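# Remove a snapped index pin from the bolted base

## Task

The index pin in the bolted base has broken off below the surface, and its hole runs through into a hollow inside the base. Get the pin out of that hole. A drift punch, a pin punch and a combination spanner are lying on the bench and can be used.

## Robot and tools

Robot: two arms, left_arm and right_arm, each with a five-finger hand (a left hand on left_arm, a right hand on right_arm). Calibrated bases in the scene frame: left_arm at (-0.017, +0.412, 0) m, right_arm at (+0.054, -0.324, 0) m, both nearly unrotated.

Frames. Scene frame: origin at table-top height, midway between the nominal bases; +x out over the table, +z up, left_arm on the +y side (not tied to image left or right). Reported hand positions, orientations, velocities and move goals use this frame. Offsets, however, are expressed along the axes of each arm's current Hand target. The hand point sits 0.05 m in front of the palm and 0.15 m out from the wrist face. Its +z runs along straight fingers, +y out of the palm; +x crosses the palm away from the thumb on the right hand and toward the thumb on the left hand. Straight fingertips reach 0.06 to 0.07 m past the point. A wrist bracket on the little-finger side can strike things, and with fingers level the wrist may hang lower than the hand and touch the table first.

The 28-number row (used by execute_actions and move): left_arm dx, dy, dz, rx, ry, rz; left hand little, ring, middle, index, thumb_bend, thumb_turn, force_limit, speed; then the same 14 for right_arm. All numbers lie in [-1, 1]. The six pose numbers are an offset from that arm's Hand target at the start of the action or move, not a pose: 1.0 equals 0.6 m for dx, dy, dz, and 180 degrees for rx, ry, rz, which together form one rotation vector. Each call starts from the Hand target as it then stands, so sending an offset again moves further. Six zeros re-command the current Hand target. Finger numbers are absolute targets: -1 open/straight, +1 curled; thumb_bend -1 straight to +1 fully bent; thumb_turn -1 beside the palm to +1 opposite the fingers. force_limit maps -1..+1 to roughly 0..10 N at the fingertip (0..15 N for the two thumb motors). speed rises from near zero at -1 to full at +0.48 and stays full up to +1; use -0.94 or lower for a gentle close. To leave a hand alone, resend the last eight numbers actually sent for it; before any were sent, use its hand_measured plus hand_force_limit and hand_speed. A thumb turned in front of the palm lets the hand wrap objects about 0.035 to 0.065 m thick, or a handle down to about 0.025 m.

Tools.
execute_actions(actions, cameras): actions is a list of actions; each is up to 15 rows, one per 1/30 s step, and a short table repeats its final row. Every row in an action counts from the same start pose. An empty list returns camera images.
move(target, speed, blend, stop_force, zero, blocking, cameras): target is one 28-number row or up to 15 rows, each an offset from the Hand targets at the move's start (not from the previous target). speed in m/s, 0.002 to 3.6, default 0.25 (turns up to twice that in rad/s), one value or one per target. blend in m rounds corners in a list; 0 stops at each. stop_force, 3 to 120 N, one value for both arms, ends an arm's path when its wrist sensor feels that much push against its motion; move slowly with it, omit it when backing off a surface, and don't trust it while the hand rotates. zero (default true) re-zeros before the move. blocking=false returns after about 0.5 s but cannot go with stop_force. Paths ignore obstacles and the other arm; keep paths away from an arm's own base.
wait(seconds 0 to 10), stop() to brake a running move, zoom_image(camera, region [x0, y0, x1, y1] pixels, max 504 wide and high) on cam_high, cam_low, cam_left_wrist or cam_right_wrist, show_instructions() for the reference pages, zero_wrist_force(arm), and finished_scene(scene) with the current scene number to end it.

Results. Each gives per arm the Hand target, end_effector_position (m), end_effector_quat_wxyz, velocities (may be dropped when joints are still), joint positions and torques, wrist force and torque along the hand's own axes plus the peak since last shown, and per hand hand_measured, hand_stopped_by (moving, target, force, stalled, fault), hand_load_n (positive when pushed open; a lost grip shows as a fall to near 0). move adds a line: done, off_target, moving, held or fault, plus limits such as paced or held. Done only means at rest within 3 mm and 2 degrees; it does not prove contact or that nothing shifted. The hand often rests short of its target; resend the gap as an offset. Orientation commands are clipped to 32 degrees from the measured one per step.

Avoid: pushing a target past a firm contact (the stiff arms fault and stop for 10 s at about 150 N external force or joint torque limits of 139 N m for the big joints and 26 N m for wrist joints), fast impacts, contact between the two arms or one hand gripping the other, heavy loads on fingers, dropping or releasing moving parts, and anything ending up on the floor or set down off the table. Motors overheat (MOTOR HOT at 70 °C, brakes at 85 °C) when holding loads, stretching out or pressing toward unreachable poses. Loose objects may be nudged by outside pushes now and then.

Each tool is called after "Call:" as a command line: name --argument value for each argument, lists and objects as JSON in quotes; but a table of rows of numbers goes row by row, as --pt "numbers of a row", without its own name.

Reference images:

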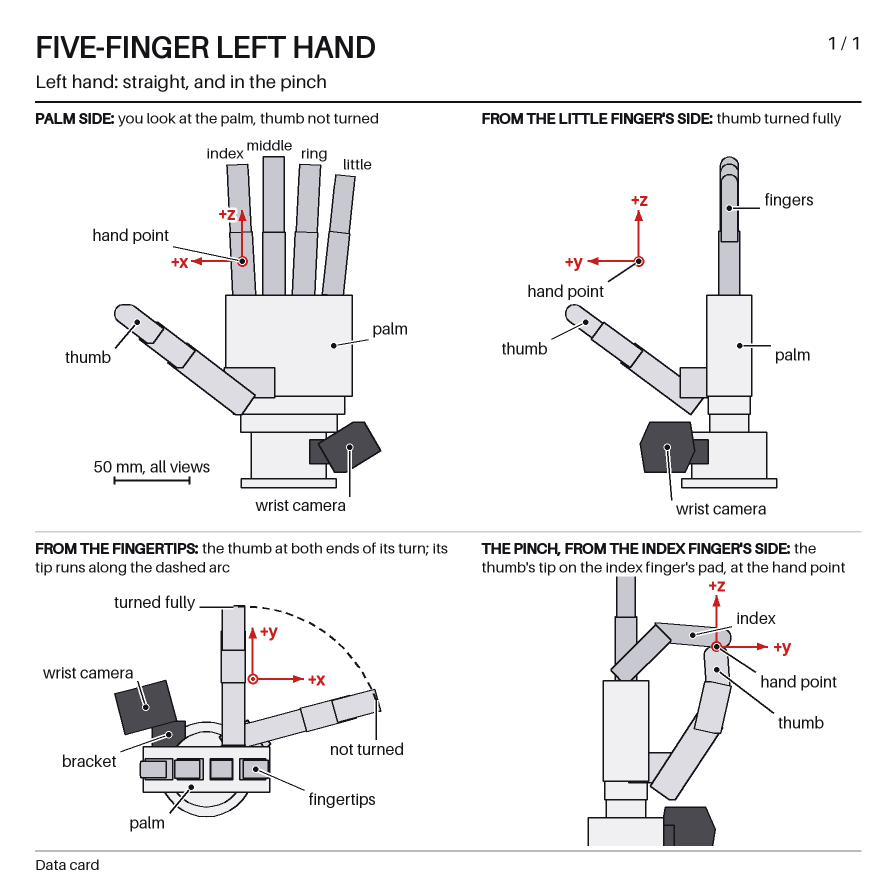

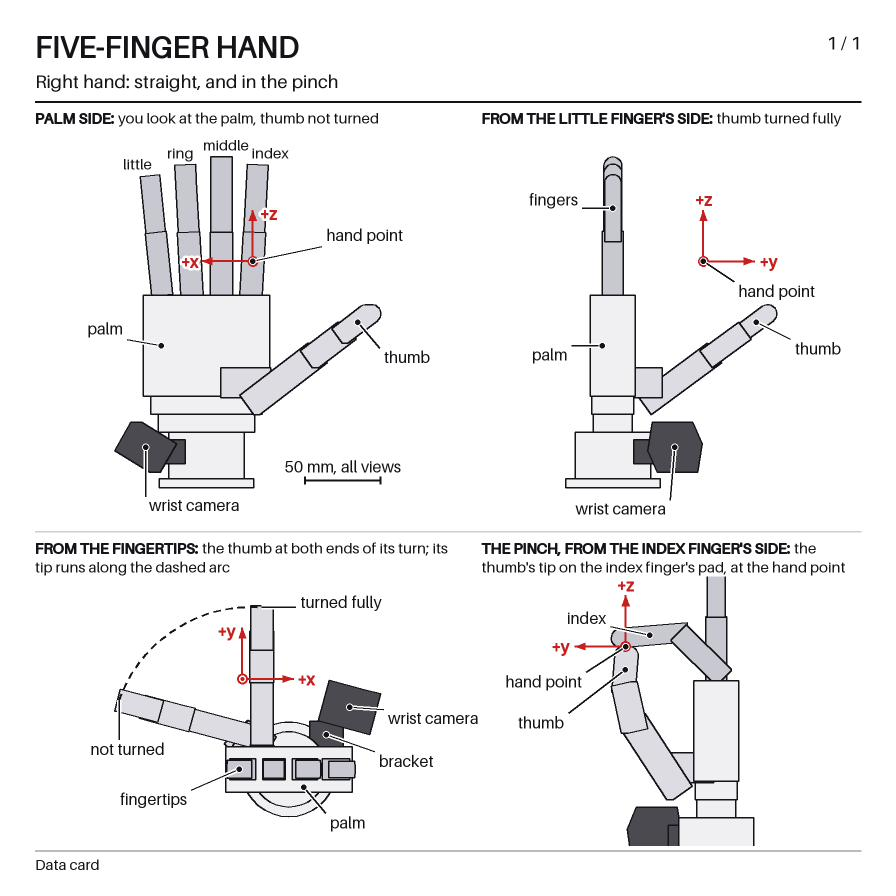

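## Session

Call:
execute_actions --actions '[]'

Scene clock: 0.00 s.
left_arm: end_effector_position=(+0.2153, +0.1071, +0.1989) hand_measured=(-1.000, -1.000, -1.000, -1.000, -1.000, -1.000) hand_load_n=(+0.0, +0.0, +0.0, +0.0, +0.0, +0.5) hand_stopped_by=(target, target, target, target, target, target) hand_force_limit=0.00 hand_speed=-0.80 end_effector_quat_wxyz=(-0.029, -0.400, +0.916, -0.017) | right_arm: end_effector_position=(+0.5395, +0.0311, +0.1216) hand_measured=(-1.000, -1.000, -1.000, -1.000, -1.000, -1.000) hand_load_n=(+0.0, +0.0, +0.0, +0.0, +0.0, +0.0) hand_stopped_by=(target, target, target, target, target, target) hand_force_limit=0.00 hand_speed=-0.80 end_effector_quat_wxyz=(-0.060, +0.699, -0.437, -0.564)
Joint positions: left_arm=[2.656 -1.908 -1.538 1.865 -1.504 3.412] | right_arm=[0.134 -0.146 0.541 2.244 0.837 -3.908]
Joint velocities: within noise
Joint torques (N m): no reading
Motor temperatures (°C): left_arm=[37 31 33 37 37 34] | right_arm=[33 31 30 44 42 38]
Wrist force (N): no reading
Wrist torque (N m): no reading
Wrist force, peak (N): no reading
Hand target: left_arm +0.2153, +0.1071, +0.1989; -0.029, -0.400, +0.916, -0.017 | right_arm +0.5395, +0.0311, +0.1216; -0.060, +0.699, -0.437, -0.564

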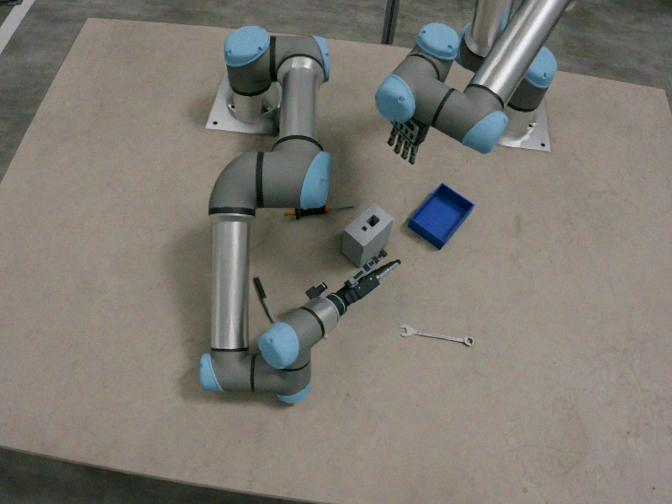

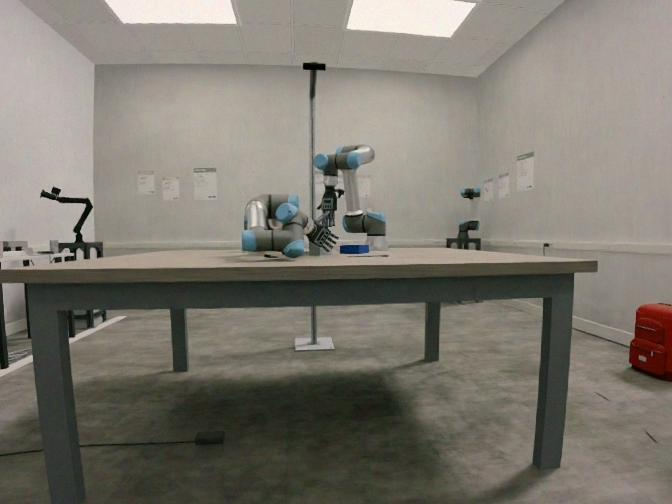

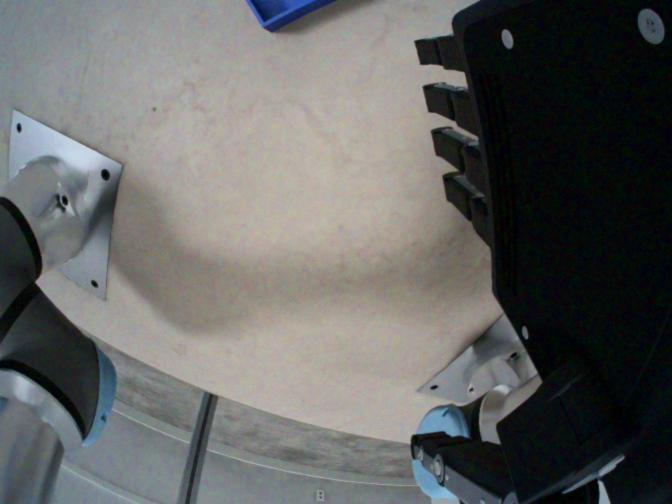

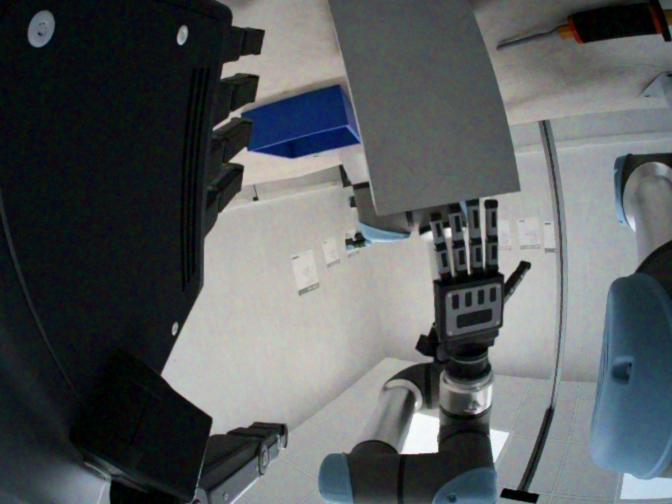

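Call:
zoom_image --camera "cam_high" --region '[320, 180, 500, 300]'

Call:
zoom_image --camera "cam_high" --region '[230, 180, 400, 350]'

Scaled by 2.800 from the camera's 672x504 image, which has a finer 960x720 frame.

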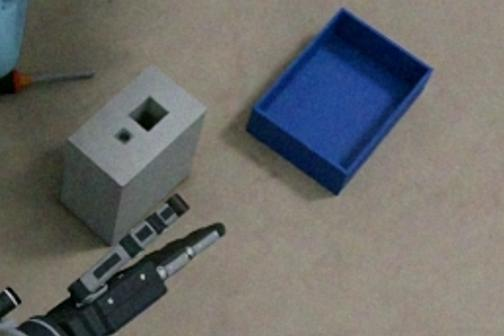

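Scaled by 2.965 from the camera's 672x504 image, which has a finer 960x720 frame.

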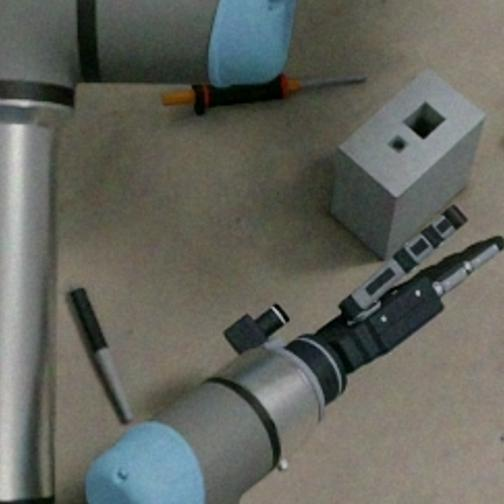

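Call:
move --pt "0 0 0 0 0 0 -1 -1 -1 -1 -1 -1 0 -0.8 -0.28 0.137 -0.12 0 0 0 -1 -1 -1 -1 -1 -1 0 -0.8" --pt "0 0 0 0 0 0 -1 -1 -1 -1 -1 -1 0 -0.8 -0.023 0.581 -0.217 0.394 0.338 0.046 -1 -1 -1 -1 -1 -1 0 -0.8" --speed 0.4 --blend 0.03 --cameras '["cam_high", "cam_right_wrist"]'

Scene clock: 139.30 s.
left_arm: end_effector_position=(+0.2153, +0.1071, +0.1989) hand_measured=(-1.000, -1.000, -1.000, -1.000, -1.000, -1.000) hand_load_n=(+0.0, +0.0, +0.0, +0.0, +0.0, +0.0) hand_stopped_by=(target, target, target, target, target, target) hand_force_limit=0.00 hand_speed=-0.80 end_effector_quat_wxyz=(-0.029, -0.400, +0.916, -0.017) | right_arm: end_effector_position=(+0.3990, -0.2496, +0.3218) hand_measured=(-1.000, -1.000, -1.000, -1.000, -1.000, -1.000) hand_load_n=(+0.0, +0.0, +0.0, +0.0, +0.0, -0.5) hand_stopped_by=(target, target, target, target, target, target) hand_force_limit=0.00 hand_speed=-0.80 end_effector_quat_wxyz=(-0.184, +0.683, -0.683, +0.183)
Joint positions: left_arm=[2.656 -1.908 -1.538 1.865 -1.504 3.412] | right_arm=[-0.35 -1.718 1.633 1.158 1.397 -3.446]
Joint torques (N m): left_arm=[0.64 28.59 17.45 -2.14 0.09 0.08] | right_arm=[-4 -25.44 -23.23 0.63 1.43 2.43]
Wrist force (N): left_arm=[0.1 0.0 0.0] | right_arm=[0.8 -0.8 1.2]
Wrist torque (N m): left_arm=[0.00 -0.01 0.01] | right_arm=[-0.15 -0.25 0.38]
Wrist force, peak (N): left_arm=[0.2 -0.4 0.3] | right_arm=[2.0 -1.0 0.9]
Hand target: left_arm +0.2153, +0.1071, +0.1989; -0.029, -0.400, +0.916, -0.017 | right_arm +0.3990, -0.2496, +0.3218; -0.184, +0.683, -0.683, +0.183
Off the commanded pose: left_arm 0.000 m, 0 deg | right_arm 0.000 m, 0 deg.
move: done
camera_calibration:
cam_right_wrist: T_world_to_cam=[[-0.832206, -0.235571, -0.501935, 0.439402], [-0.43929, 0.832482, 0.337635, 0.277887], [0.338315, 0.501477, -0.796281, 0.363534], [0, 0, 0, 1]] pos_world=[0.364757, -0.31013, 0.416202]
Images, in order (width x height): cam_high 672x504, cam_right_wrist 672x504.

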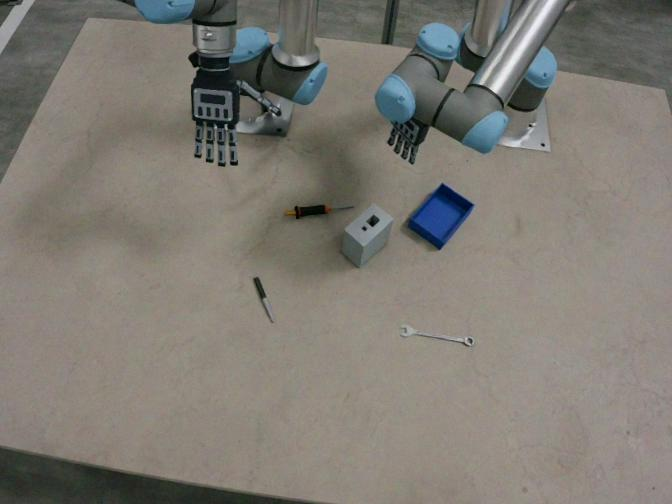

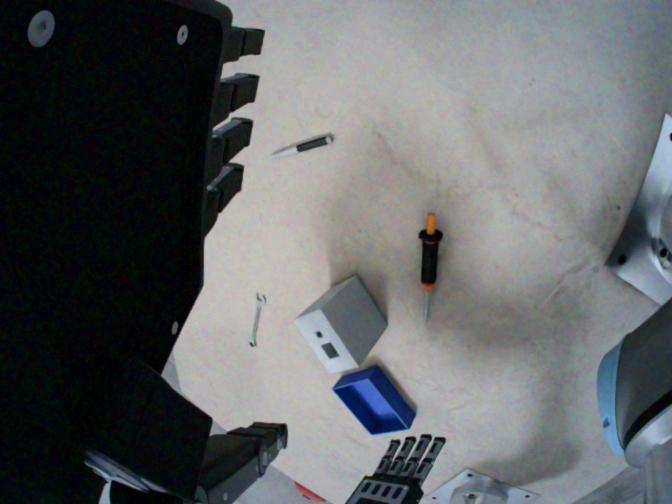

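Call:
zoom_image --camera "cam_right_wrist" --region '[280, 190, 480, 390]'

Call:
zoom_image --camera "cam_right_wrist" --region '[240, 110, 360, 200]'

Call:
zoom_image --camera "cam_high" --region '[240, 180, 420, 330]'

Scaled by 2.520 from the camera's 672x504 image, which has a finer 960x720 frame.

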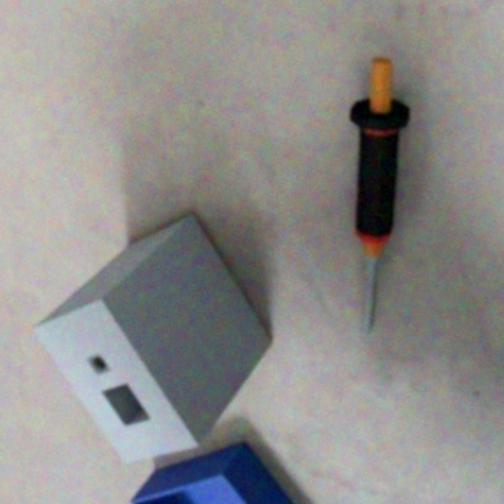

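Scaled by 4.200 from the camera's 672x504 image, which has a finer 960x720 frame.

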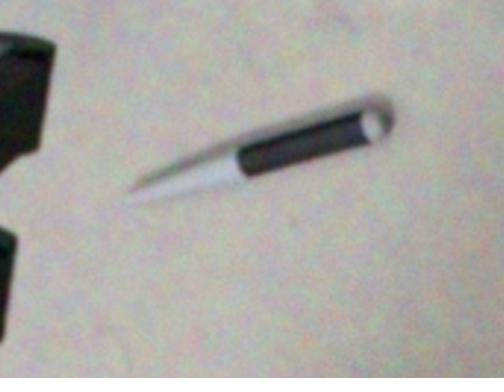

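Scaled by 2.800 from the camera's 672x504 image, which has a finer 960x720 frame.

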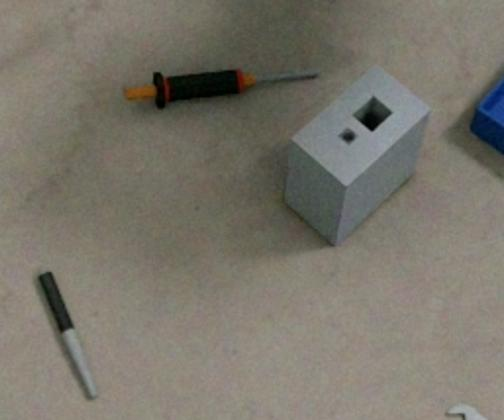

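Call:
move --target '[0,0,0,0,0,0,-1,-1,-1,-1,-1,-1,0,-0.8,-0.357,0.0455,0.172,0,0,0,-1,-1,-1,-1,-1,-1,0,-0.8]' --speed 0.4 --cameras '["cam_right_wrist"]'

Call:
zoom_image --camera "cam_right_wrist" --region '[270, 190, 430, 310]'

Scene clock: 211.23 s.
left_arm: end_effector_position=(+0.2153, +0.1071, +0.1989) hand_measured=(-1.000, -1.000, -1.000, -1.000, -1.000, -1.000) hand_load_n=(+0.0, +0.0, +0.5, +0.0, +0.0, +0.0) hand_stopped_by=(target, target, target, target, target, target) hand_force_limit=0.00 hand_speed=-0.80 end_effector_quat_wxyz=(-0.029, -0.400, +0.916, -0.017) | right_arm: end_effector_position=(+0.4270, -0.0353, +0.2192) hand_measured=(-1.000, -1.000, -1.000, -1.000, -1.000, -1.000) hand_load_n=(+0.0, +0.0, +0.0, +0.0, +0.0, +0.0) hand_stopped_by=(target, target, target, target, target, target) hand_force_limit=0.00 hand_speed=-0.80 end_effector_quat_wxyz=(-0.184, +0.683, -0.683, +0.183) end_effector_velocity=(+0.000, +0.001, -0.002) end_effector_angular_velocity=(+0.000, +0.001, -0.002)
Joint positions: left_arm=[2.656 -1.908 -1.538 1.865 -1.504 3.412] | right_arm=[0.364 -1.397 1.571 0.901 1.749 -2.822]
Joint velocities: left_arm=[within noise] | right_arm=[0.003 0.003 0.001 -0.002 0.002 0.005]
Joint torques (N m): left_arm=[-0.08 29.04 16.78 -2.03 0.09 0.06] | right_arm=[3.47 -18.68 -14.67 0.63 1.03 2.3]
Wrist force (N): left_arm=[0.2 -0.1 0.1] | right_arm=[0.6 -0.7 1.3]
Wrist torque (N m): left_arm=[-0.02 -0.02 0.02] | right_arm=[-0.14 -0.22 0.45]
Wrist force, peak (N): left_arm=[0.3 -0.2 0.2] | right_arm=[2.9 -1.1 0.4]
Hand target: left_arm +0.2153, +0.1071, +0.1989; -0.029, -0.400, +0.916, -0.017 | right_arm +0.4271, -0.0353, +0.2191; -0.184, +0.683, -0.683, +0.183
Off the commanded pose: left_arm 0.000 m, 0 deg | right_arm 0.000 m, 0 deg.
move: done
camera_calibration:
cam_right_wrist: T_world_to_cam=[[-0.832003, -0.235791, -0.502168, 0.461661], [-0.439525, 0.832484, 0.337325, 0.146618], [0.338509, 0.501371, -0.796265, 0.164805], [0, 0, 0, 1]] pos_world=[0.392758, -0.0958299, 0.313602]
Images, in order (width x height): cam_right_wrist 672x504.

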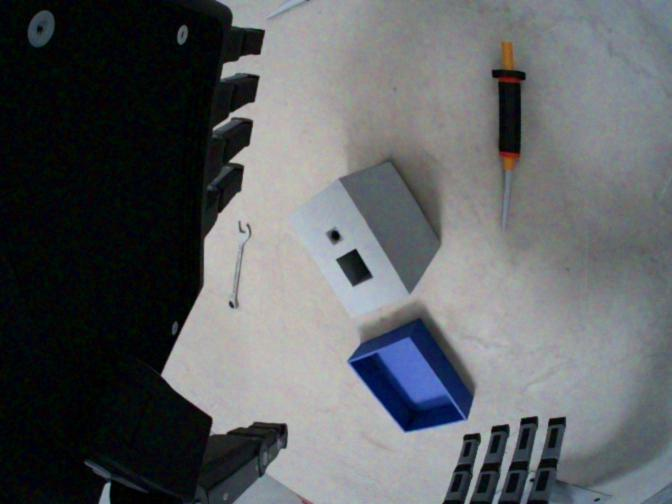

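Scaled by 3.150 from the camera's 672x504 image, which has a finer 960x720 frame.

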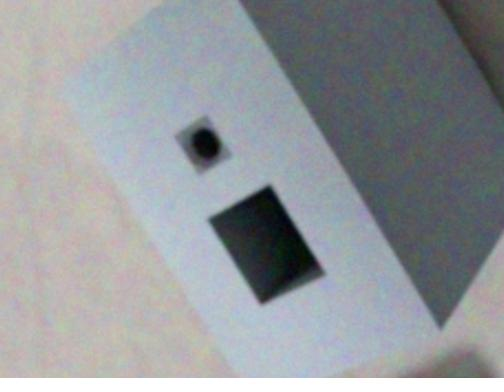

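Call:
move --target '[0,0,0,0,0,0,-1,-1,-1,-1,-1,-1,0,-0.8,0.1318,0.1423,0.1083,0.264,-0.0916,-0.0666,-0.4,-0.4,-0.4,-0.4,0,1,0,0.2]' --speed 0.35 --cameras '["cam_right_wrist","cam_high"]'

Call:
zoom_image --camera "cam_high" --region '[250, 130, 400, 260]'

Scene clock: 324.63 s.
left_arm: end_effector_position=(+0.2153, +0.1071, +0.1989) hand_measured=(-1.000, -1.000, -1.000, -1.000, -1.000, -1.000) hand_load_n=(+0.0, +0.0, +0.0, +0.0, +0.0, +0.0) hand_stopped_by=(target, target, target, target, target, target) hand_force_limit=0.00 hand_speed=-0.80 end_effector_quat_wxyz=(-0.029, -0.400, +0.916, -0.017) | right_arm: end_effector_position=(+0.3871, -0.1098, +0.1238) hand_measured=(-0.400, -0.400, -0.400, -0.400, +0.000, +1.000) hand_load_n=(+0.0, +0.0, +0.0, +0.0, +0.0, +0.0) hand_stopped_by=(target, target, target, target, target, target) hand_force_limit=0.00 hand_speed=0.20 end_effector_quat_wxyz=(-0.495, +0.641, -0.462, +0.362)
Joint positions: left_arm=[2.656 -1.908 -1.538 1.865 -1.504 3.412] | right_arm=[-0.16 -2.078 2.595 -0.235 1.114 -3.276]
Joint torques (N m): left_arm=[-0.51 28.79 15.32 -2.41 0.29 0.16] | right_arm=[4.26 9.92 -25.21 -1.67 1.25 2.3]
Wrist force (N): left_arm=[0.1 0.1 0.0] | right_arm=[1.4 -0.9 1.0]
Wrist torque (N m): left_arm=[0.01 0.00 0.00] | right_arm=[-0.18 -0.23 0.55]
Wrist force, peak (N): left_arm=[0.4 -0.1 0.2] | right_arm=[3.2 3.9 0.1]
Hand target: left_arm +0.2153, +0.1071, +0.1989; -0.029, -0.400, +0.916, -0.017 | right_arm +0.3871, -0.1098, +0.1237; -0.495, +0.641, -0.462, +0.362 (not the last commanded pose)
Off the commanded pose: left_arm 0.000 m, 0 deg | right_arm 0.006 m, 3 deg.
move: held (right_arm; a check stopped the path); limits=held
pose unreachable (right arm): on one or more control steps of this call, first in action 0 (counted from 0), this arm could not follow its commanded pose, so it was not sent that pose on those steps. It may still have moved: this result reports where it is.
cause: moving toward the commanded pose would bring two parts of the arm too close to each other (joints 3 (elbow) to 5 (wrist 2) lie between them).
camera_calibration:
cam_right_wrist: T_world_to_cam=[[-0.138167, -0.300779, -0.943632, 0.141869], [-0.779504, 0.620776, -0.0837342, 0.383768], [0.610969, 0.723996, -0.320229, -0.000272914], [0, 0, 0, 1]] pos_world=[0.318917, -0.195365, 0.165919]
Images, in order (width x height): cam_high 672x504, cam_right_wrist 672x504.

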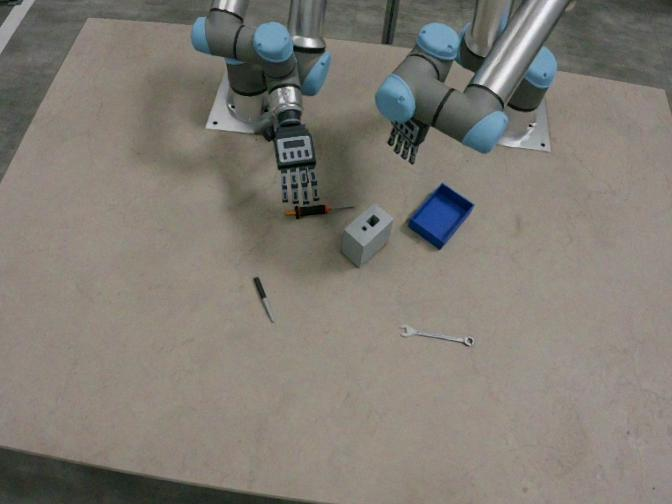

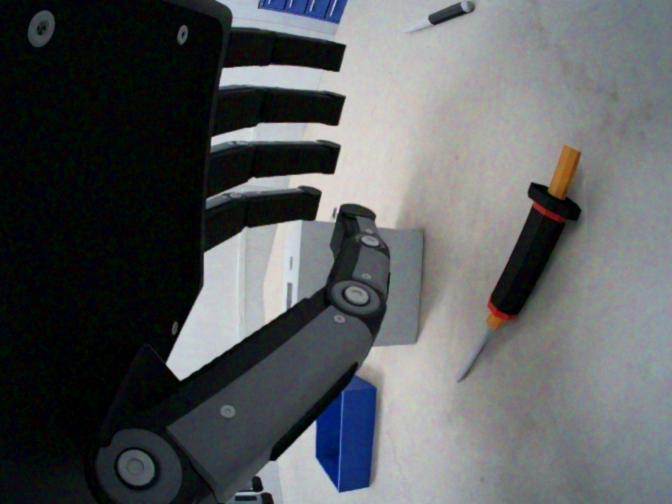

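Scaled by 3.360 from the camera's 672x504 image, which has a finer 960x720 frame.

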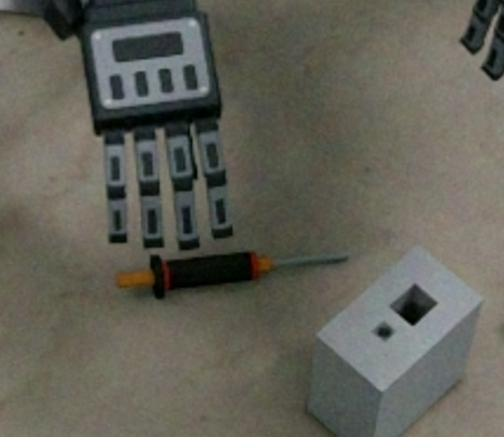

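Call:
move --target '[0,0,0,0,0,0,-1,-1,-1,-1,-1,-1,0,-0.8,-0.0368,0.0328,-0.1698,-0.309,-0.0087,-0.0048,1,-1,-1,-1,0,1,0,0.2]' --speed 0.3 --cameras '["cam_right_wrist","cam_high"]'

Scene clock: 438.37 s.
left_arm: end_effector_position=(+0.2153, +0.1071, +0.1989) hand_measured=(-1.000, -1.000, -1.000, -1.000, -1.000, -1.000) hand_load_n=(+0.0, +0.0, +0.0, +0.0, +0.0, +0.0) hand_stopped_by=(target, target, target, target, target, target) hand_force_limit=0.00 hand_speed=-0.80 end_effector_quat_wxyz=(-0.029, -0.400, +0.916, -0.017) | right_arm: end_effector_position=(+0.2818, -0.1210, +0.1299) hand_measured=(+1.000, -1.000, -1.000, -1.000, +0.000, +1.000) hand_load_n=(+0.0, +0.0, +0.0, +0.0, +0.0, +0.0) hand_stopped_by=(target, target, target, target, target, target) hand_force_limit=0.00 hand_speed=0.20 end_effector_quat_wxyz=(-0.142, +0.806, -0.566, +0.100)
Joint positions: left_arm=[2.656 -1.908 -1.538 1.865 -1.504 3.412] | right_arm=[0.137 -1.639 2.08 0.788 1.501 -3.337]
Joint torques (N m): left_arm=[1.06 28.17 16.21 -2.33 0.34 0.17] | right_arm=[-2.41 -8.57 -6.52 3.39 -0.46 -2.46]
Wrist force (N): left_arm=[0.1 0.0 0.0] | right_arm=[0.7 -0.5 1.0]
Wrist torque (N m): left_arm=[-0.01 -0.02 0.01] | right_arm=[-0.08 -0.24 0.30]
Wrist force, peak (N): left_arm=[0.4 -0.2 0.3] | right_arm=[1.6 -0.7 1.5]
Hand target: left_arm +0.2153, +0.1071, +0.1989; -0.029, -0.400, +0.916, -0.017 | right_arm +0.2817, -0.1210, +0.1298; -0.142, +0.806, -0.566, +0.100
Off the commanded pose: left_arm 0.000 m, 0 deg | right_arm 0.000 m, 0 deg.
move: done
camera_calibration:
cam_right_wrist: T_world_to_cam=[[-0.773633, -0.529373, -0.348219, 0.203835], [-0.633499, 0.657526, 0.407846, 0.208612], [0.0130599, 0.53612, -0.844041, 0.287901], [0, 0, 0, 1]] pos_world=[0.286089, -0.183613, 0.228898]
Images, in order (width x height): cam_high 672x504, cam_right_wrist 672x504.

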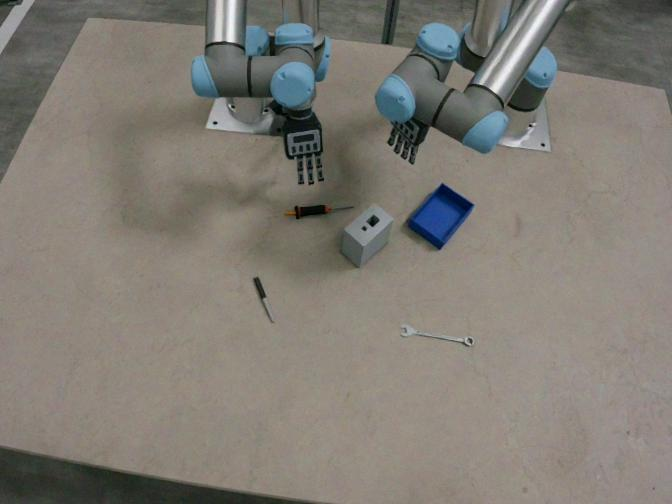

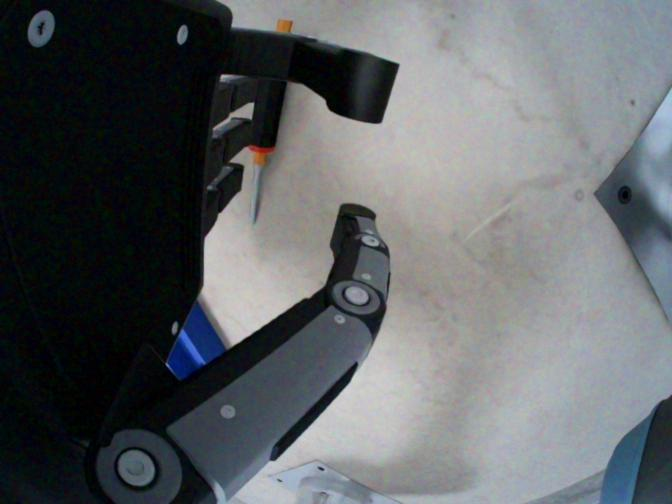

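Call:
move --target '[0,0,0,0,0,0,-1,-1,-1,-1,-1,-1,0,-0.8,0,0.0422,0.1159,0,0,0,1,-1,-1,-1,0,1,0,0.2]' --speed 0.12 --stop_force 6 --cameras '["cam_right_wrist","cam_high"]'

Call:
zoom_image --camera "cam_high" --region '[260, 130, 380, 250]'

Scene clock: 451.30 s.
left_arm: end_effector_position=(+0.2153, +0.1071, +0.1989) hand_measured=(-1.000, -1.000, -1.000, -1.000, -1.000, -1.000) hand_load_n=(+0.0, +0.5, +0.0, +0.0, +0.0, +0.0) hand_stopped_by=(target, target, target, target, target, target) hand_force_limit=0.00 hand_speed=-0.80 end_effector_quat_wxyz=(-0.029, -0.400, +0.916, -0.017) | right_arm: end_effector_position=(+0.2817, -0.1210, +0.0558) hand_measured=(+1.000, -1.000, -1.000, -1.000, +0.000, +1.000) hand_load_n=(+0.0, +0.0, +0.0, +0.0, +0.0, +0.0) hand_stopped_by=(target, target, target, target, target, target) hand_force_limit=0.00 hand_speed=0.20 end_effector_quat_wxyz=(-0.142, +0.806, -0.566, +0.100)
Joint positions: left_arm=[2.656 -1.908 -1.538 1.865 -1.504 3.412] | right_arm=[0.137 -1.53 2.196 0.564 1.501 -3.337]
Joint torques (N m): left_arm=[1.85 27.26 16.04 -2.29 0.12 -0.05] | right_arm=[6.07 -10.47 -31.92 0.79 1.2 2.45]
Wrist force (N): left_arm=[0.4 0.0 0.2] | right_arm=[0.6 -0.6 1.2]
Wrist torque (N m): left_arm=[-0.01 -0.05 0.03] | right_arm=[-0.12 -0.24 0.31]
Wrist force, peak (N): left_arm=[0.4 0.0 0.2] | right_arm=[0.5 -0.3 2.3]
Hand target: left_arm +0.2153, +0.1071, +0.1989; -0.029, -0.400, +0.916, -0.017 | right_arm +0.2817, -0.1210, +0.0558; -0.142, +0.806, -0.566, +0.100
Off the commanded pose: left_arm 0.000 m, 0 deg | right_arm 0.000 m, 0 deg.
move: done
camera_calibration:
cam_right_wrist: T_world_to_cam=[[-0.773708, -0.529471, -0.347903, 0.177813], [-0.633414, 0.65754, 0.407955, 0.238693], [0.01276, 0.536005, -0.844119, 0.225575], [0, 0, 0, 1]] pos_world=[0.285889, -0.183713, 0.154898]
Images, in order (width x height): cam_high 672x504, cam_right_wrist 672x504.

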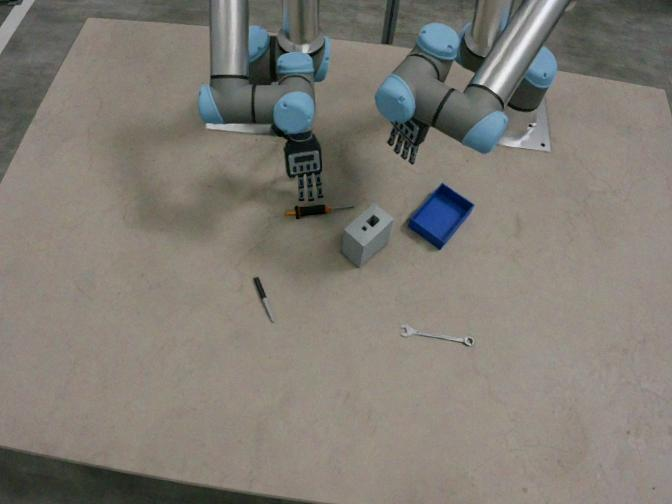

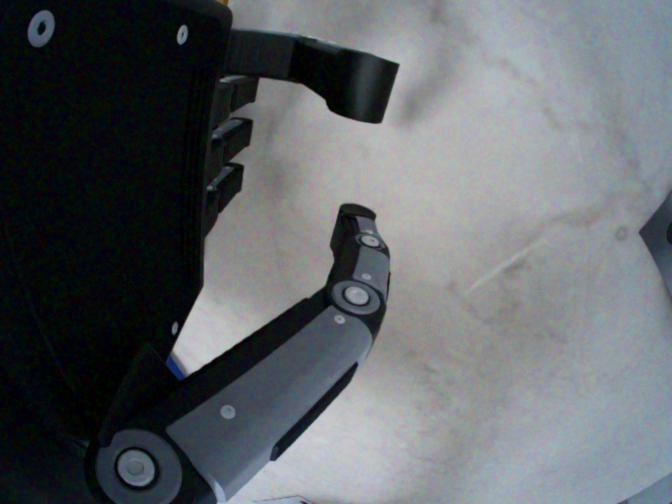

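Scaled by 4.200 from the camera's 672x504 image, which has a finer 960x720 frame.

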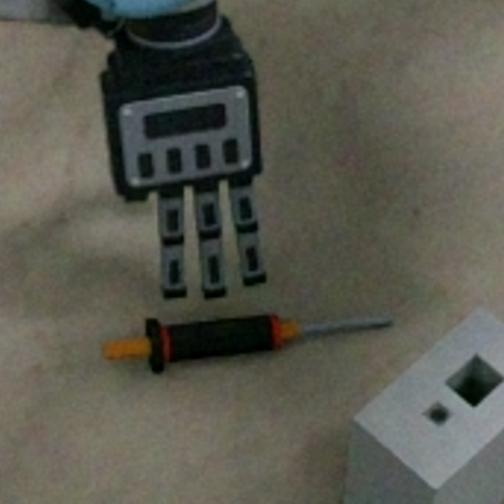

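Call:
move --pt "0 0 0 0 0 0 -1 -1 -1 -1 -1 -1 0 -0.8 0.0067 -0.0282 0.0103 0 0 0 1 -1 -1 -1 0 1 0 0.2" --pt "0 0 0 0 0 0 -1 -1 -1 -1 -1 -1 0 -0.8 0.346 -0.2048 0.0745 0 0.038 0.1044 1 -1 -1 -1 0 1 0 0.2" --speed '[0.06,0.08]' --cameras '["cam_right_wrist","cam_high"]'

Call:
zoom_image --camera "cam_high" --region '[210, 180, 360, 330]'

Scene clock: 476.30 s.
left_arm: end_effector_position=(+0.2153, +0.1071, +0.1989) hand_measured=(-1.000, -1.000, -1.000, -1.000, -1.000, -1.000) hand_load_n=(+0.0, +0.0, +0.0, -0.5, +0.0, +0.0) hand_stopped_by=(target, target, target, target, target, target) hand_force_limit=0.00 hand_speed=-0.80 end_effector_quat_wxyz=(-0.029, -0.400, +0.916, -0.017) | right_arm: end_effector_position=(+0.4750, -0.2721, +0.0558) hand_measured=(+1.000, -1.000, -1.000, -1.000, +0.000, +1.000) hand_load_n=(+0.0, +0.0, +0.0, +0.0, +0.0, +0.0) hand_stopped_by=(target, target, target, target, target, target) hand_force_limit=0.00 hand_speed=0.20 end_effector_quat_wxyz=(-0.122, +0.695, -0.698, +0.123)
Joint positions: left_arm=[2.656 -1.908 -1.538 1.865 -1.504 3.412] | right_arm=[-0.294 -1.238 1.833 0.641 1.474 -3.414]
Joint torques (N m): left_arm=[0.07 28.5 16 -2.03 0.54 0.23] | right_arm=[4.42 -41.68 -1.64 0.45 -0.88 -3.24]
Wrist force (N): left_arm=[0.2 0.0 0.3] | right_arm=[0.7 -0.5 1.2]
Wrist torque (N m): left_arm=[-0.02 -0.03 0.01] | right_arm=[-0.10 -0.25 0.23]
Wrist force, peak (N): left_arm=[0.4 -0.3 0.2] | right_arm=[1.1 -1.0 1.2]
Hand target: left_arm +0.2153, +0.1071, +0.1989; -0.029, -0.400, +0.916, -0.017 | right_arm +0.4750, -0.2721, +0.0558; -0.122, +0.695, -0.698, +0.123
Off the commanded pose: left_arm 0.000 m, 0 deg | right_arm 0.000 m, 0 deg.
move: done
camera_calibration:
cam_right_wrist: T_world_to_cam=[[-0.908191, -0.232751, -0.347873, 0.392037], [-0.370109, 0.834716, 0.40776, 0.383714], [0.195469, 0.499075, -0.844225, 0.207151], [0, 0, 0, 1]] pos_world=[0.45757, -0.332429, 0.154798]
Images, in order (width x height): cam_high 672x504, cam_right_wrist 672x504.

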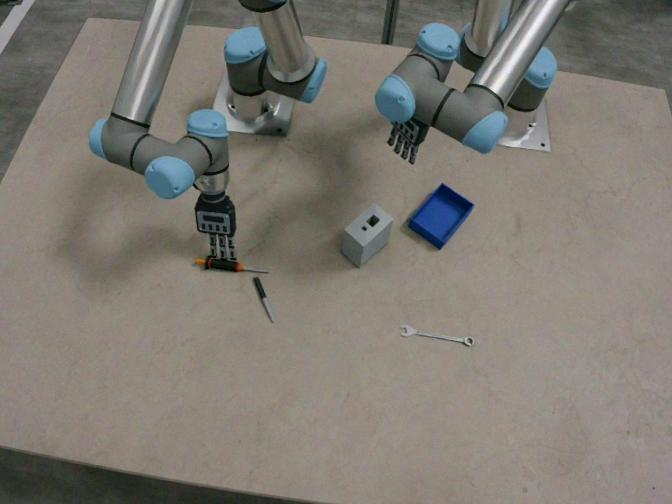

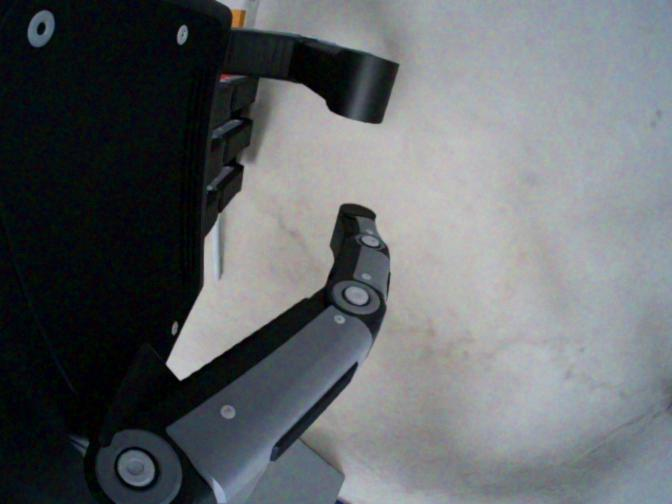

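Scaled by 3.360 from the camera's 672x504 image, which has a finer 960x720 frame.

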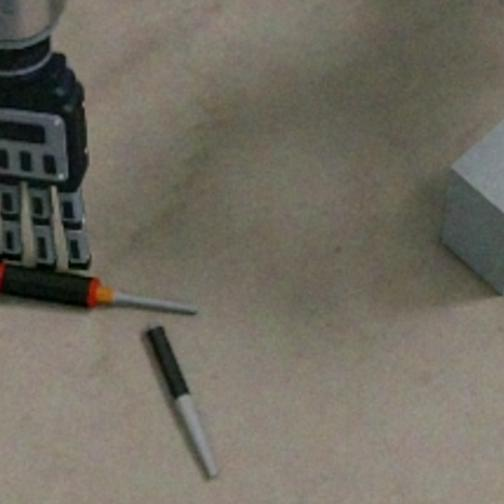

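Call:
move --pt "0 0 0 0 0 0 -1 -1 -1 -1 -1 -1 0 -0.8 0 -0.0143 -0.1367 0 0 0 1 -1 -1 -1 0 1 0 0.2" --pt "0 0 0 0 0 0 -1 -1 -1 -1 -1 -1 0 -0.8 0.0483 -0.1628 -0.0188 0.322 0 0 -0.4 -0.4 -0.4 -0.4 0 1 0 0.2" --speed 0.3 --blend '[0.03,0]' --cameras '["cam_right_wrist","cam_high"]'

Call:
zoom_image --camera "cam_right_wrist" --region '[300, 100, 660, 460]'

Scene clock: 493.87 s.
left_arm: end_effector_position=(+0.2153, +0.1071, +0.1989) hand_measured=(-1.000, -1.000, -1.000, -1.000, -1.000, -1.000) hand_load_n=(+0.0, +0.0, +0.0, +0.0, +0.0, +0.0) hand_stopped_by=(target, target, target, target, target, target) hand_force_limit=0.00 hand_speed=-0.80 end_effector_quat_wxyz=(-0.029, -0.400, +0.916, -0.017) | right_arm: end_effector_position=(+0.5629, -0.3014, +0.0997) hand_measured=(-0.400, -0.400, -0.400, -0.400, +0.000, +1.000) hand_load_n=(+0.0, +0.0, +0.0, +0.0, +0.0, +0.0) hand_stopped_by=(target, target, target, target, target, target) hand_force_limit=0.00 hand_speed=0.20 end_effector_quat_wxyz=(-0.444, +0.549, -0.551, +0.446)
Joint positions: left_arm=[2.656 -1.908 -1.538 1.865 -1.504 3.412] | right_arm=[-0.53 -1.59 2.384 -0.551 1.058 -3.263]
Joint torques (N m): left_arm=[2.04 28.57 17.06 -2 0.8 0.27] | right_arm=[4.52 -25.48 -22.63 0.89 -1.53 2.47]
Wrist force (N): left_arm=[0.2 -0.2 0.2] | right_arm=[1.2 -0.8 1.1]
Wrist torque (N m): left_arm=[-0.04 -0.02 0.02] | right_arm=[-0.16 -0.20 0.58]
Wrist force, peak (N): left_arm=[0.4 -0.3 0.2] | right_arm=[0.7 -0.4 3.4]
Hand target: left_arm +0.2153, +0.1071, +0.1989; -0.029, -0.400, +0.916, -0.017 | right_arm +0.5629, -0.3014, +0.0997; -0.444, +0.549, -0.551, +0.446
Off the commanded pose: left_arm 0.000 m, 0 deg | right_arm 0.000 m, 0 deg.
move: done
camera_calibration:
cam_right_wrist: T_world_to_cam=[[-0.187114, -0.235775, -0.953624, 0.133908], [-0.540928, 0.835064, -0.100325, 0.569656], [0.819991, 0.49707, -0.28379, -0.166362], [0, 0, 0, 1]] pos_world=[0.469615, -0.361433, 0.137636]
Images, in order (width x height): cam_high 672x504, cam_right_wrist 672x504.

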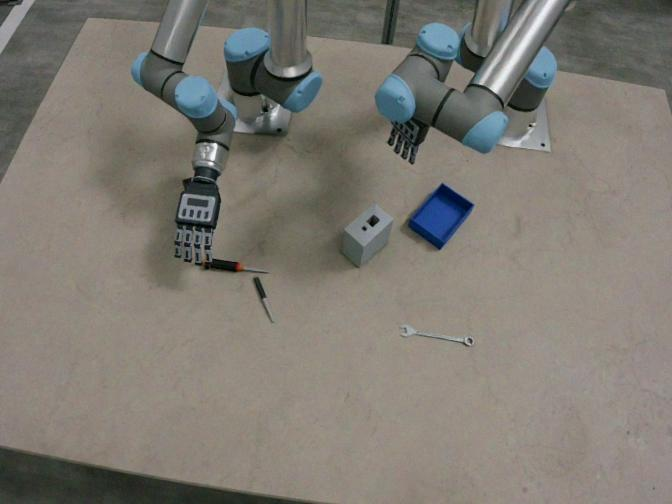

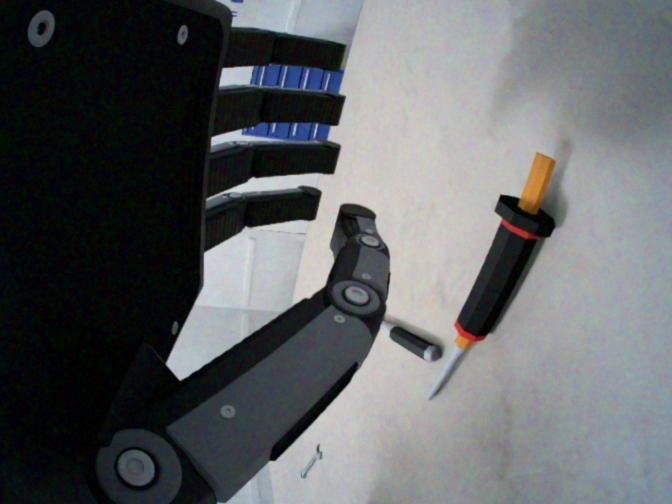

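Scaled by 1.400 from the camera's 672x504 image, which has a finer 960x720 frame.

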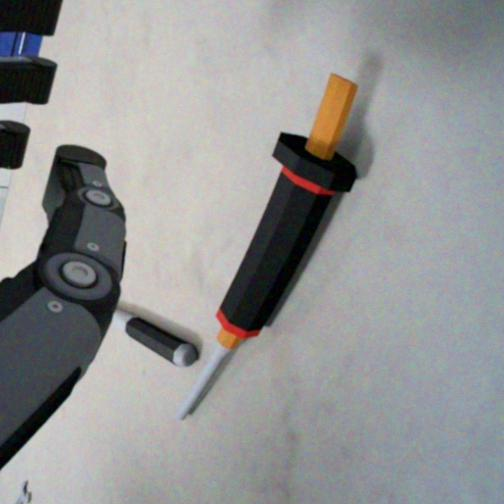

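Call:
move --pt "0 0 0 0 0 0 -1 -1 -1 -1 -1 -1 0 -0.8 -0.0137 0.06 0.001 0 -0.0196 -0.0042 -0.4 -0.4 -0.4 -0.4 0 1 0 0.2" --pt "0 0 0 0 0 0 -1 -1 -1 -1 -1 -1 0 -0.8 -0.0137 0.142 0.019 0 -0.0196 -0.0042 -0.4 -0.4 -0.4 -0.4 0 1 0 0.2" --speed '[0.15,0.04]' --stop_force 5 --cameras '["cam_right_wrist","cam_high"]'

Call:
zoom_image --camera "cam_right_wrist" --region '[200, 150, 560, 400]'

Scene clock: 522.90 s.
left_arm: end_effector_position=(+0.2153, +0.1071, +0.1989) hand_measured=(-1.000, -1.000, -1.000, -1.000, -1.000, -1.000) hand_load_n=(+0.0, +0.0, +0.0, +0.0, -0.5, +0.0) hand_stopped_by=(target, target, target, target, target, target) hand_force_limit=0.00 hand_speed=-0.80 end_effector_quat_wxyz=(-0.029, -0.400, +0.916, -0.017) | right_arm: end_effector_position=(+0.5562, -0.2932, +0.0140) hand_measured=(-0.400, -0.400, -0.400, -0.400, +0.000, +1.000) hand_load_n=(+0.0, +0.0, +0.0, +0.0, +0.5, +0.0) hand_stopped_by=(target, target, target, target, target, target) hand_force_limit=0.00 hand_speed=0.20 end_effector_quat_wxyz=(-0.458, +0.566, -0.533, +0.431)
Joint positions: left_arm=[2.656 -1.908 -1.538 1.865 -1.504 3.412] | right_arm=[-0.562 -1.342 2.472 -0.873 0.966 -3.29]
Joint torques (N m): left_arm=[-0.42 28.27 17.69 -2 0.67 0.09] | right_arm=[3.11 -24.28 -25.95 -1.64 0.68 2.35]
Wrist force (N): left_arm=[0.1 0.0 0.0] | right_arm=[1.2 -1.1 1.0]
Wrist torque (N m): left_arm=[0.00 -0.02 0.01] | right_arm=[-0.21 -0.20 0.37]
Wrist force, peak (N): left_arm=[0.4 0.2 0.3] | right_arm=[1.5 -2.1 1.2]
Hand target: left_arm +0.2153, +0.1071, +0.1989; -0.029, -0.400, +0.916, -0.017 | right_arm +0.5562, -0.2932, +0.0140; -0.458, +0.566, -0.533, +0.431
Off the commanded pose: left_arm 0.000 m, 0 deg | right_arm 0.000 m, 0 deg.
move: done
camera_calibration:
cam_right_wrist: T_world_to_cam=[[-0.171988, -0.247154, -0.95359, 0.0411142], [-0.592421, 0.799357, -0.100331, 0.56867], [0.787056, 0.547671, -0.283899, -0.156131], [0, 0, 0, 1]] pos_world=[0.466847, -0.3589, 0.0519359]
Images, in order (width x height): cam_high 672x504, cam_right_wrist 672x504.

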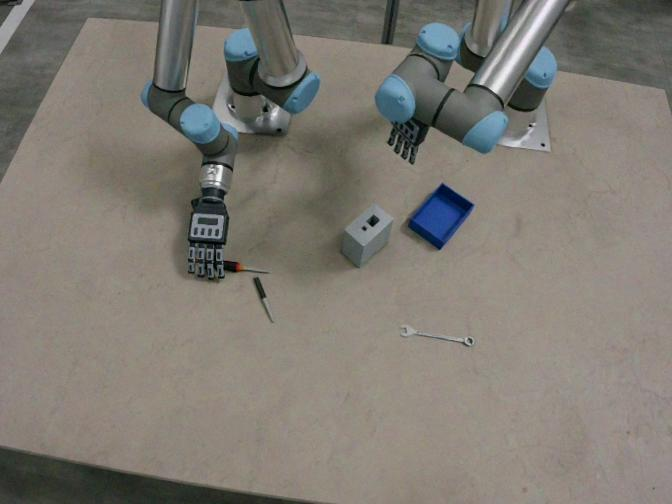

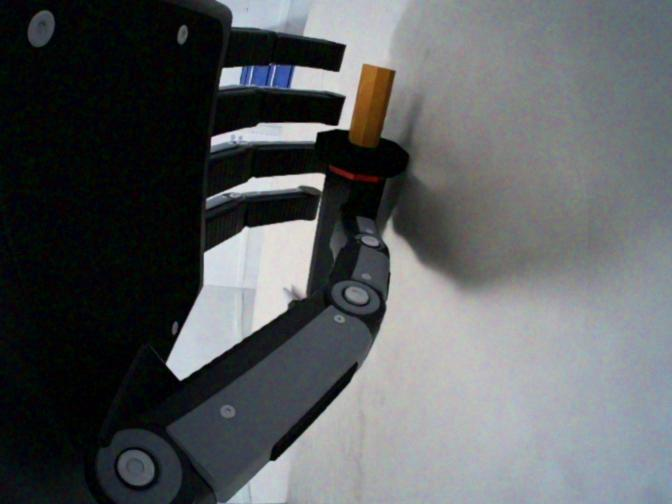

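Scaled by 1.400 from the camera's 672x504 image, which has a finer 960x720 frame.

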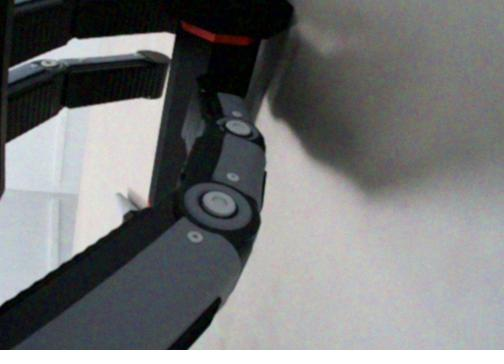

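Call:
move --target '[0,0,0,0,0,0,-1,-1,-1,-1,-1,-1,0,-0.8,-0.005,0.0098,0.0021,0,0,0,-0.4,-0.4,-0.4,-0.4,0,1,0,0.2]' --speed 0.02 --stop_force 4

Scene clock: 534.77 s.
left_arm: end_effector_position=(+0.2153, +0.1071, +0.1989) hand_measured=(-1.000, -1.000, -1.000, -1.000, -1.000, -1.000) hand_load_n=(+0.0, +0.0, -0.5, +0.0, +0.0, +0.0) hand_stopped_by=(target, target, target, target, target, target) hand_force_limit=0.00 hand_speed=-0.80 end_effector_quat_wxyz=(-0.029, -0.400, +0.916, -0.017) | right_arm: end_effector_position=(+0.5560, -0.2902, +0.0080) hand_measured=(-0.400, -0.400, -0.400, -0.400, +0.000, +1.000) hand_load_n=(+0.0, +0.0, +0.0, +0.0, +0.0, +0.0) hand_stopped_by=(target, target, target, target, target, target) hand_force_limit=0.00 hand_speed=0.20 end_effector_quat_wxyz=(-0.458, +0.566, -0.533, +0.431)
Joint positions: left_arm=[2.656 -1.908 -1.538 1.865 -1.504 3.412] | right_arm=[-0.552 -1.322 2.477 -0.899 0.976 -3.287]
Joint torques (N m): left_arm=[0.89 28.08 16.21 -1.86 0.77 0.03] | right_arm=[-5.9 -31.8 -20.38 1.1 -1.44 -1.68]
Wrist force (N): left_arm=[0.2 0.1 0.2] | right_arm=[1.4 -0.8 1.0]
Wrist torque (N m): left_arm=[0.00 -0.03 0.01] | right_arm=[-0.18 -0.22 0.40]
Wrist force, peak (N): left_arm=[0.6 0.0 0.0] | right_arm=[1.6 -1.1 1.3]
Hand target: left_arm +0.2153, +0.1071, +0.1989; -0.029, -0.400, +0.916, -0.017 | right_arm +0.5560, -0.2902, +0.0080; -0.458, +0.566, -0.533, +0.431
Off the commanded pose: left_arm 0.000 m, 0 deg | right_arm 0.000 m, 0 deg.
move: done

Call:
move --target '[0,0,0,0,0,0,-1,-1,-1,-1,-1,-1,0,-0.8,0,0,0,0,0,0,-0.4,-0.4,0.3,0.3,0,1,-0.5,-0.6]' --cameras '["cam_right_wrist"]'

Call:
zoom_image --camera "cam_right_wrist" --region '[200, 50, 450, 300]'

Scene clock: 542.97 s.
left_arm: end_effector_position=(+0.2153, +0.1071, +0.1989) hand_measured=(-1.000, -1.000, -1.000, -1.000, -1.000, -1.000) hand_load_n=(+0.0, +0.0, +0.0, +0.0, +0.0, +0.0) hand_stopped_by=(target, target, target, target, target, target) hand_force_limit=0.00 hand_speed=-0.80 end_effector_quat_wxyz=(-0.029, -0.400, +0.916, -0.017) | right_arm: end_effector_position=(+0.5561, -0.2902, +0.0080) hand_measured=(-0.400, -0.400, -0.258, -0.110, +0.000, +1.000) hand_load_n=(+0.0, +0.0, +8.0, +2.5, +1.5, -1.5) hand_stopped_by=(target, target, force, force, target, target) hand_force_limit=-0.50 hand_speed=-0.60 end_effector_quat_wxyz=(-0.458, +0.566, -0.533, +0.431)
Joint positions: left_arm=[2.656 -1.908 -1.538 1.865 -1.504 3.412] | right_arm=[-0.552 -1.322 2.477 -0.899 0.976 -3.287]
Joint torques (N m): left_arm=[0.75 26.56 16.84 -1.91 0.76 0.1] | right_arm=[-5.1 -23.57 -14.86 0.63 -0.05 -2.31]
Wrist force (N): left_arm=[0.2 -0.1 0.2] | right_arm=[0.8 -8.2 1.9]
Wrist torque (N m): left_arm=[-0.02 -0.02 0.01] | right_arm=[0.10 -0.25 0.25]
Wrist force, peak (N): left_arm=[0.4 -0.2 0.2] | right_arm=[1.1 -8.7 2.1]
Hand target: left_arm +0.2153, +0.1071, +0.1989; -0.029, -0.400, +0.916, -0.017 | right_arm +0.5560, -0.2902, +0.0080; -0.458, +0.566, -0.533, +0.431
Off the commanded pose: left_arm 0.000 m, 0 deg | right_arm 0.000 m, 0 deg.
move: done
camera_calibration:
cam_right_wrist: T_world_to_cam=[[-0.171857, -0.247178, -0.953608, 0.0361187], [-0.59243, 0.799338, -0.100424, 0.565703], [0.787078, 0.547687, -0.283807, -0.159325], [0, 0, 0, 1]] pos_world=[0.466747, -0.356, 0.046036]
Images, in order (width x height): cam_right_wrist 672x504.

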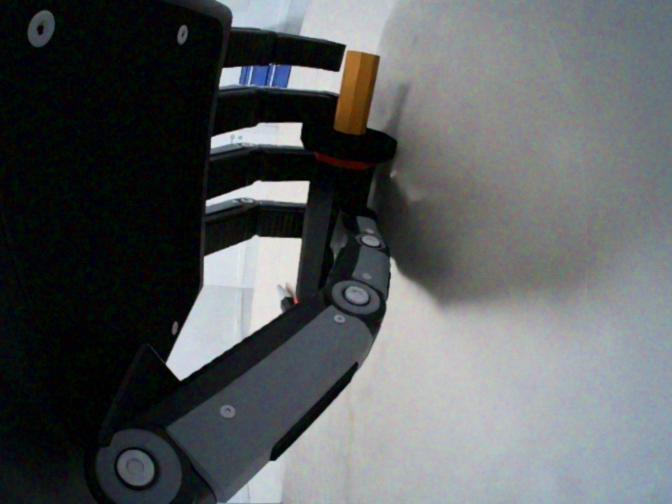

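Scaled by 2.016 from the camera's 672x504 image, which has a finer 960x720 frame.

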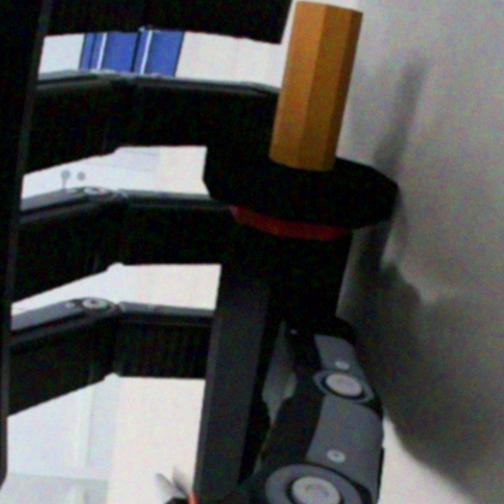

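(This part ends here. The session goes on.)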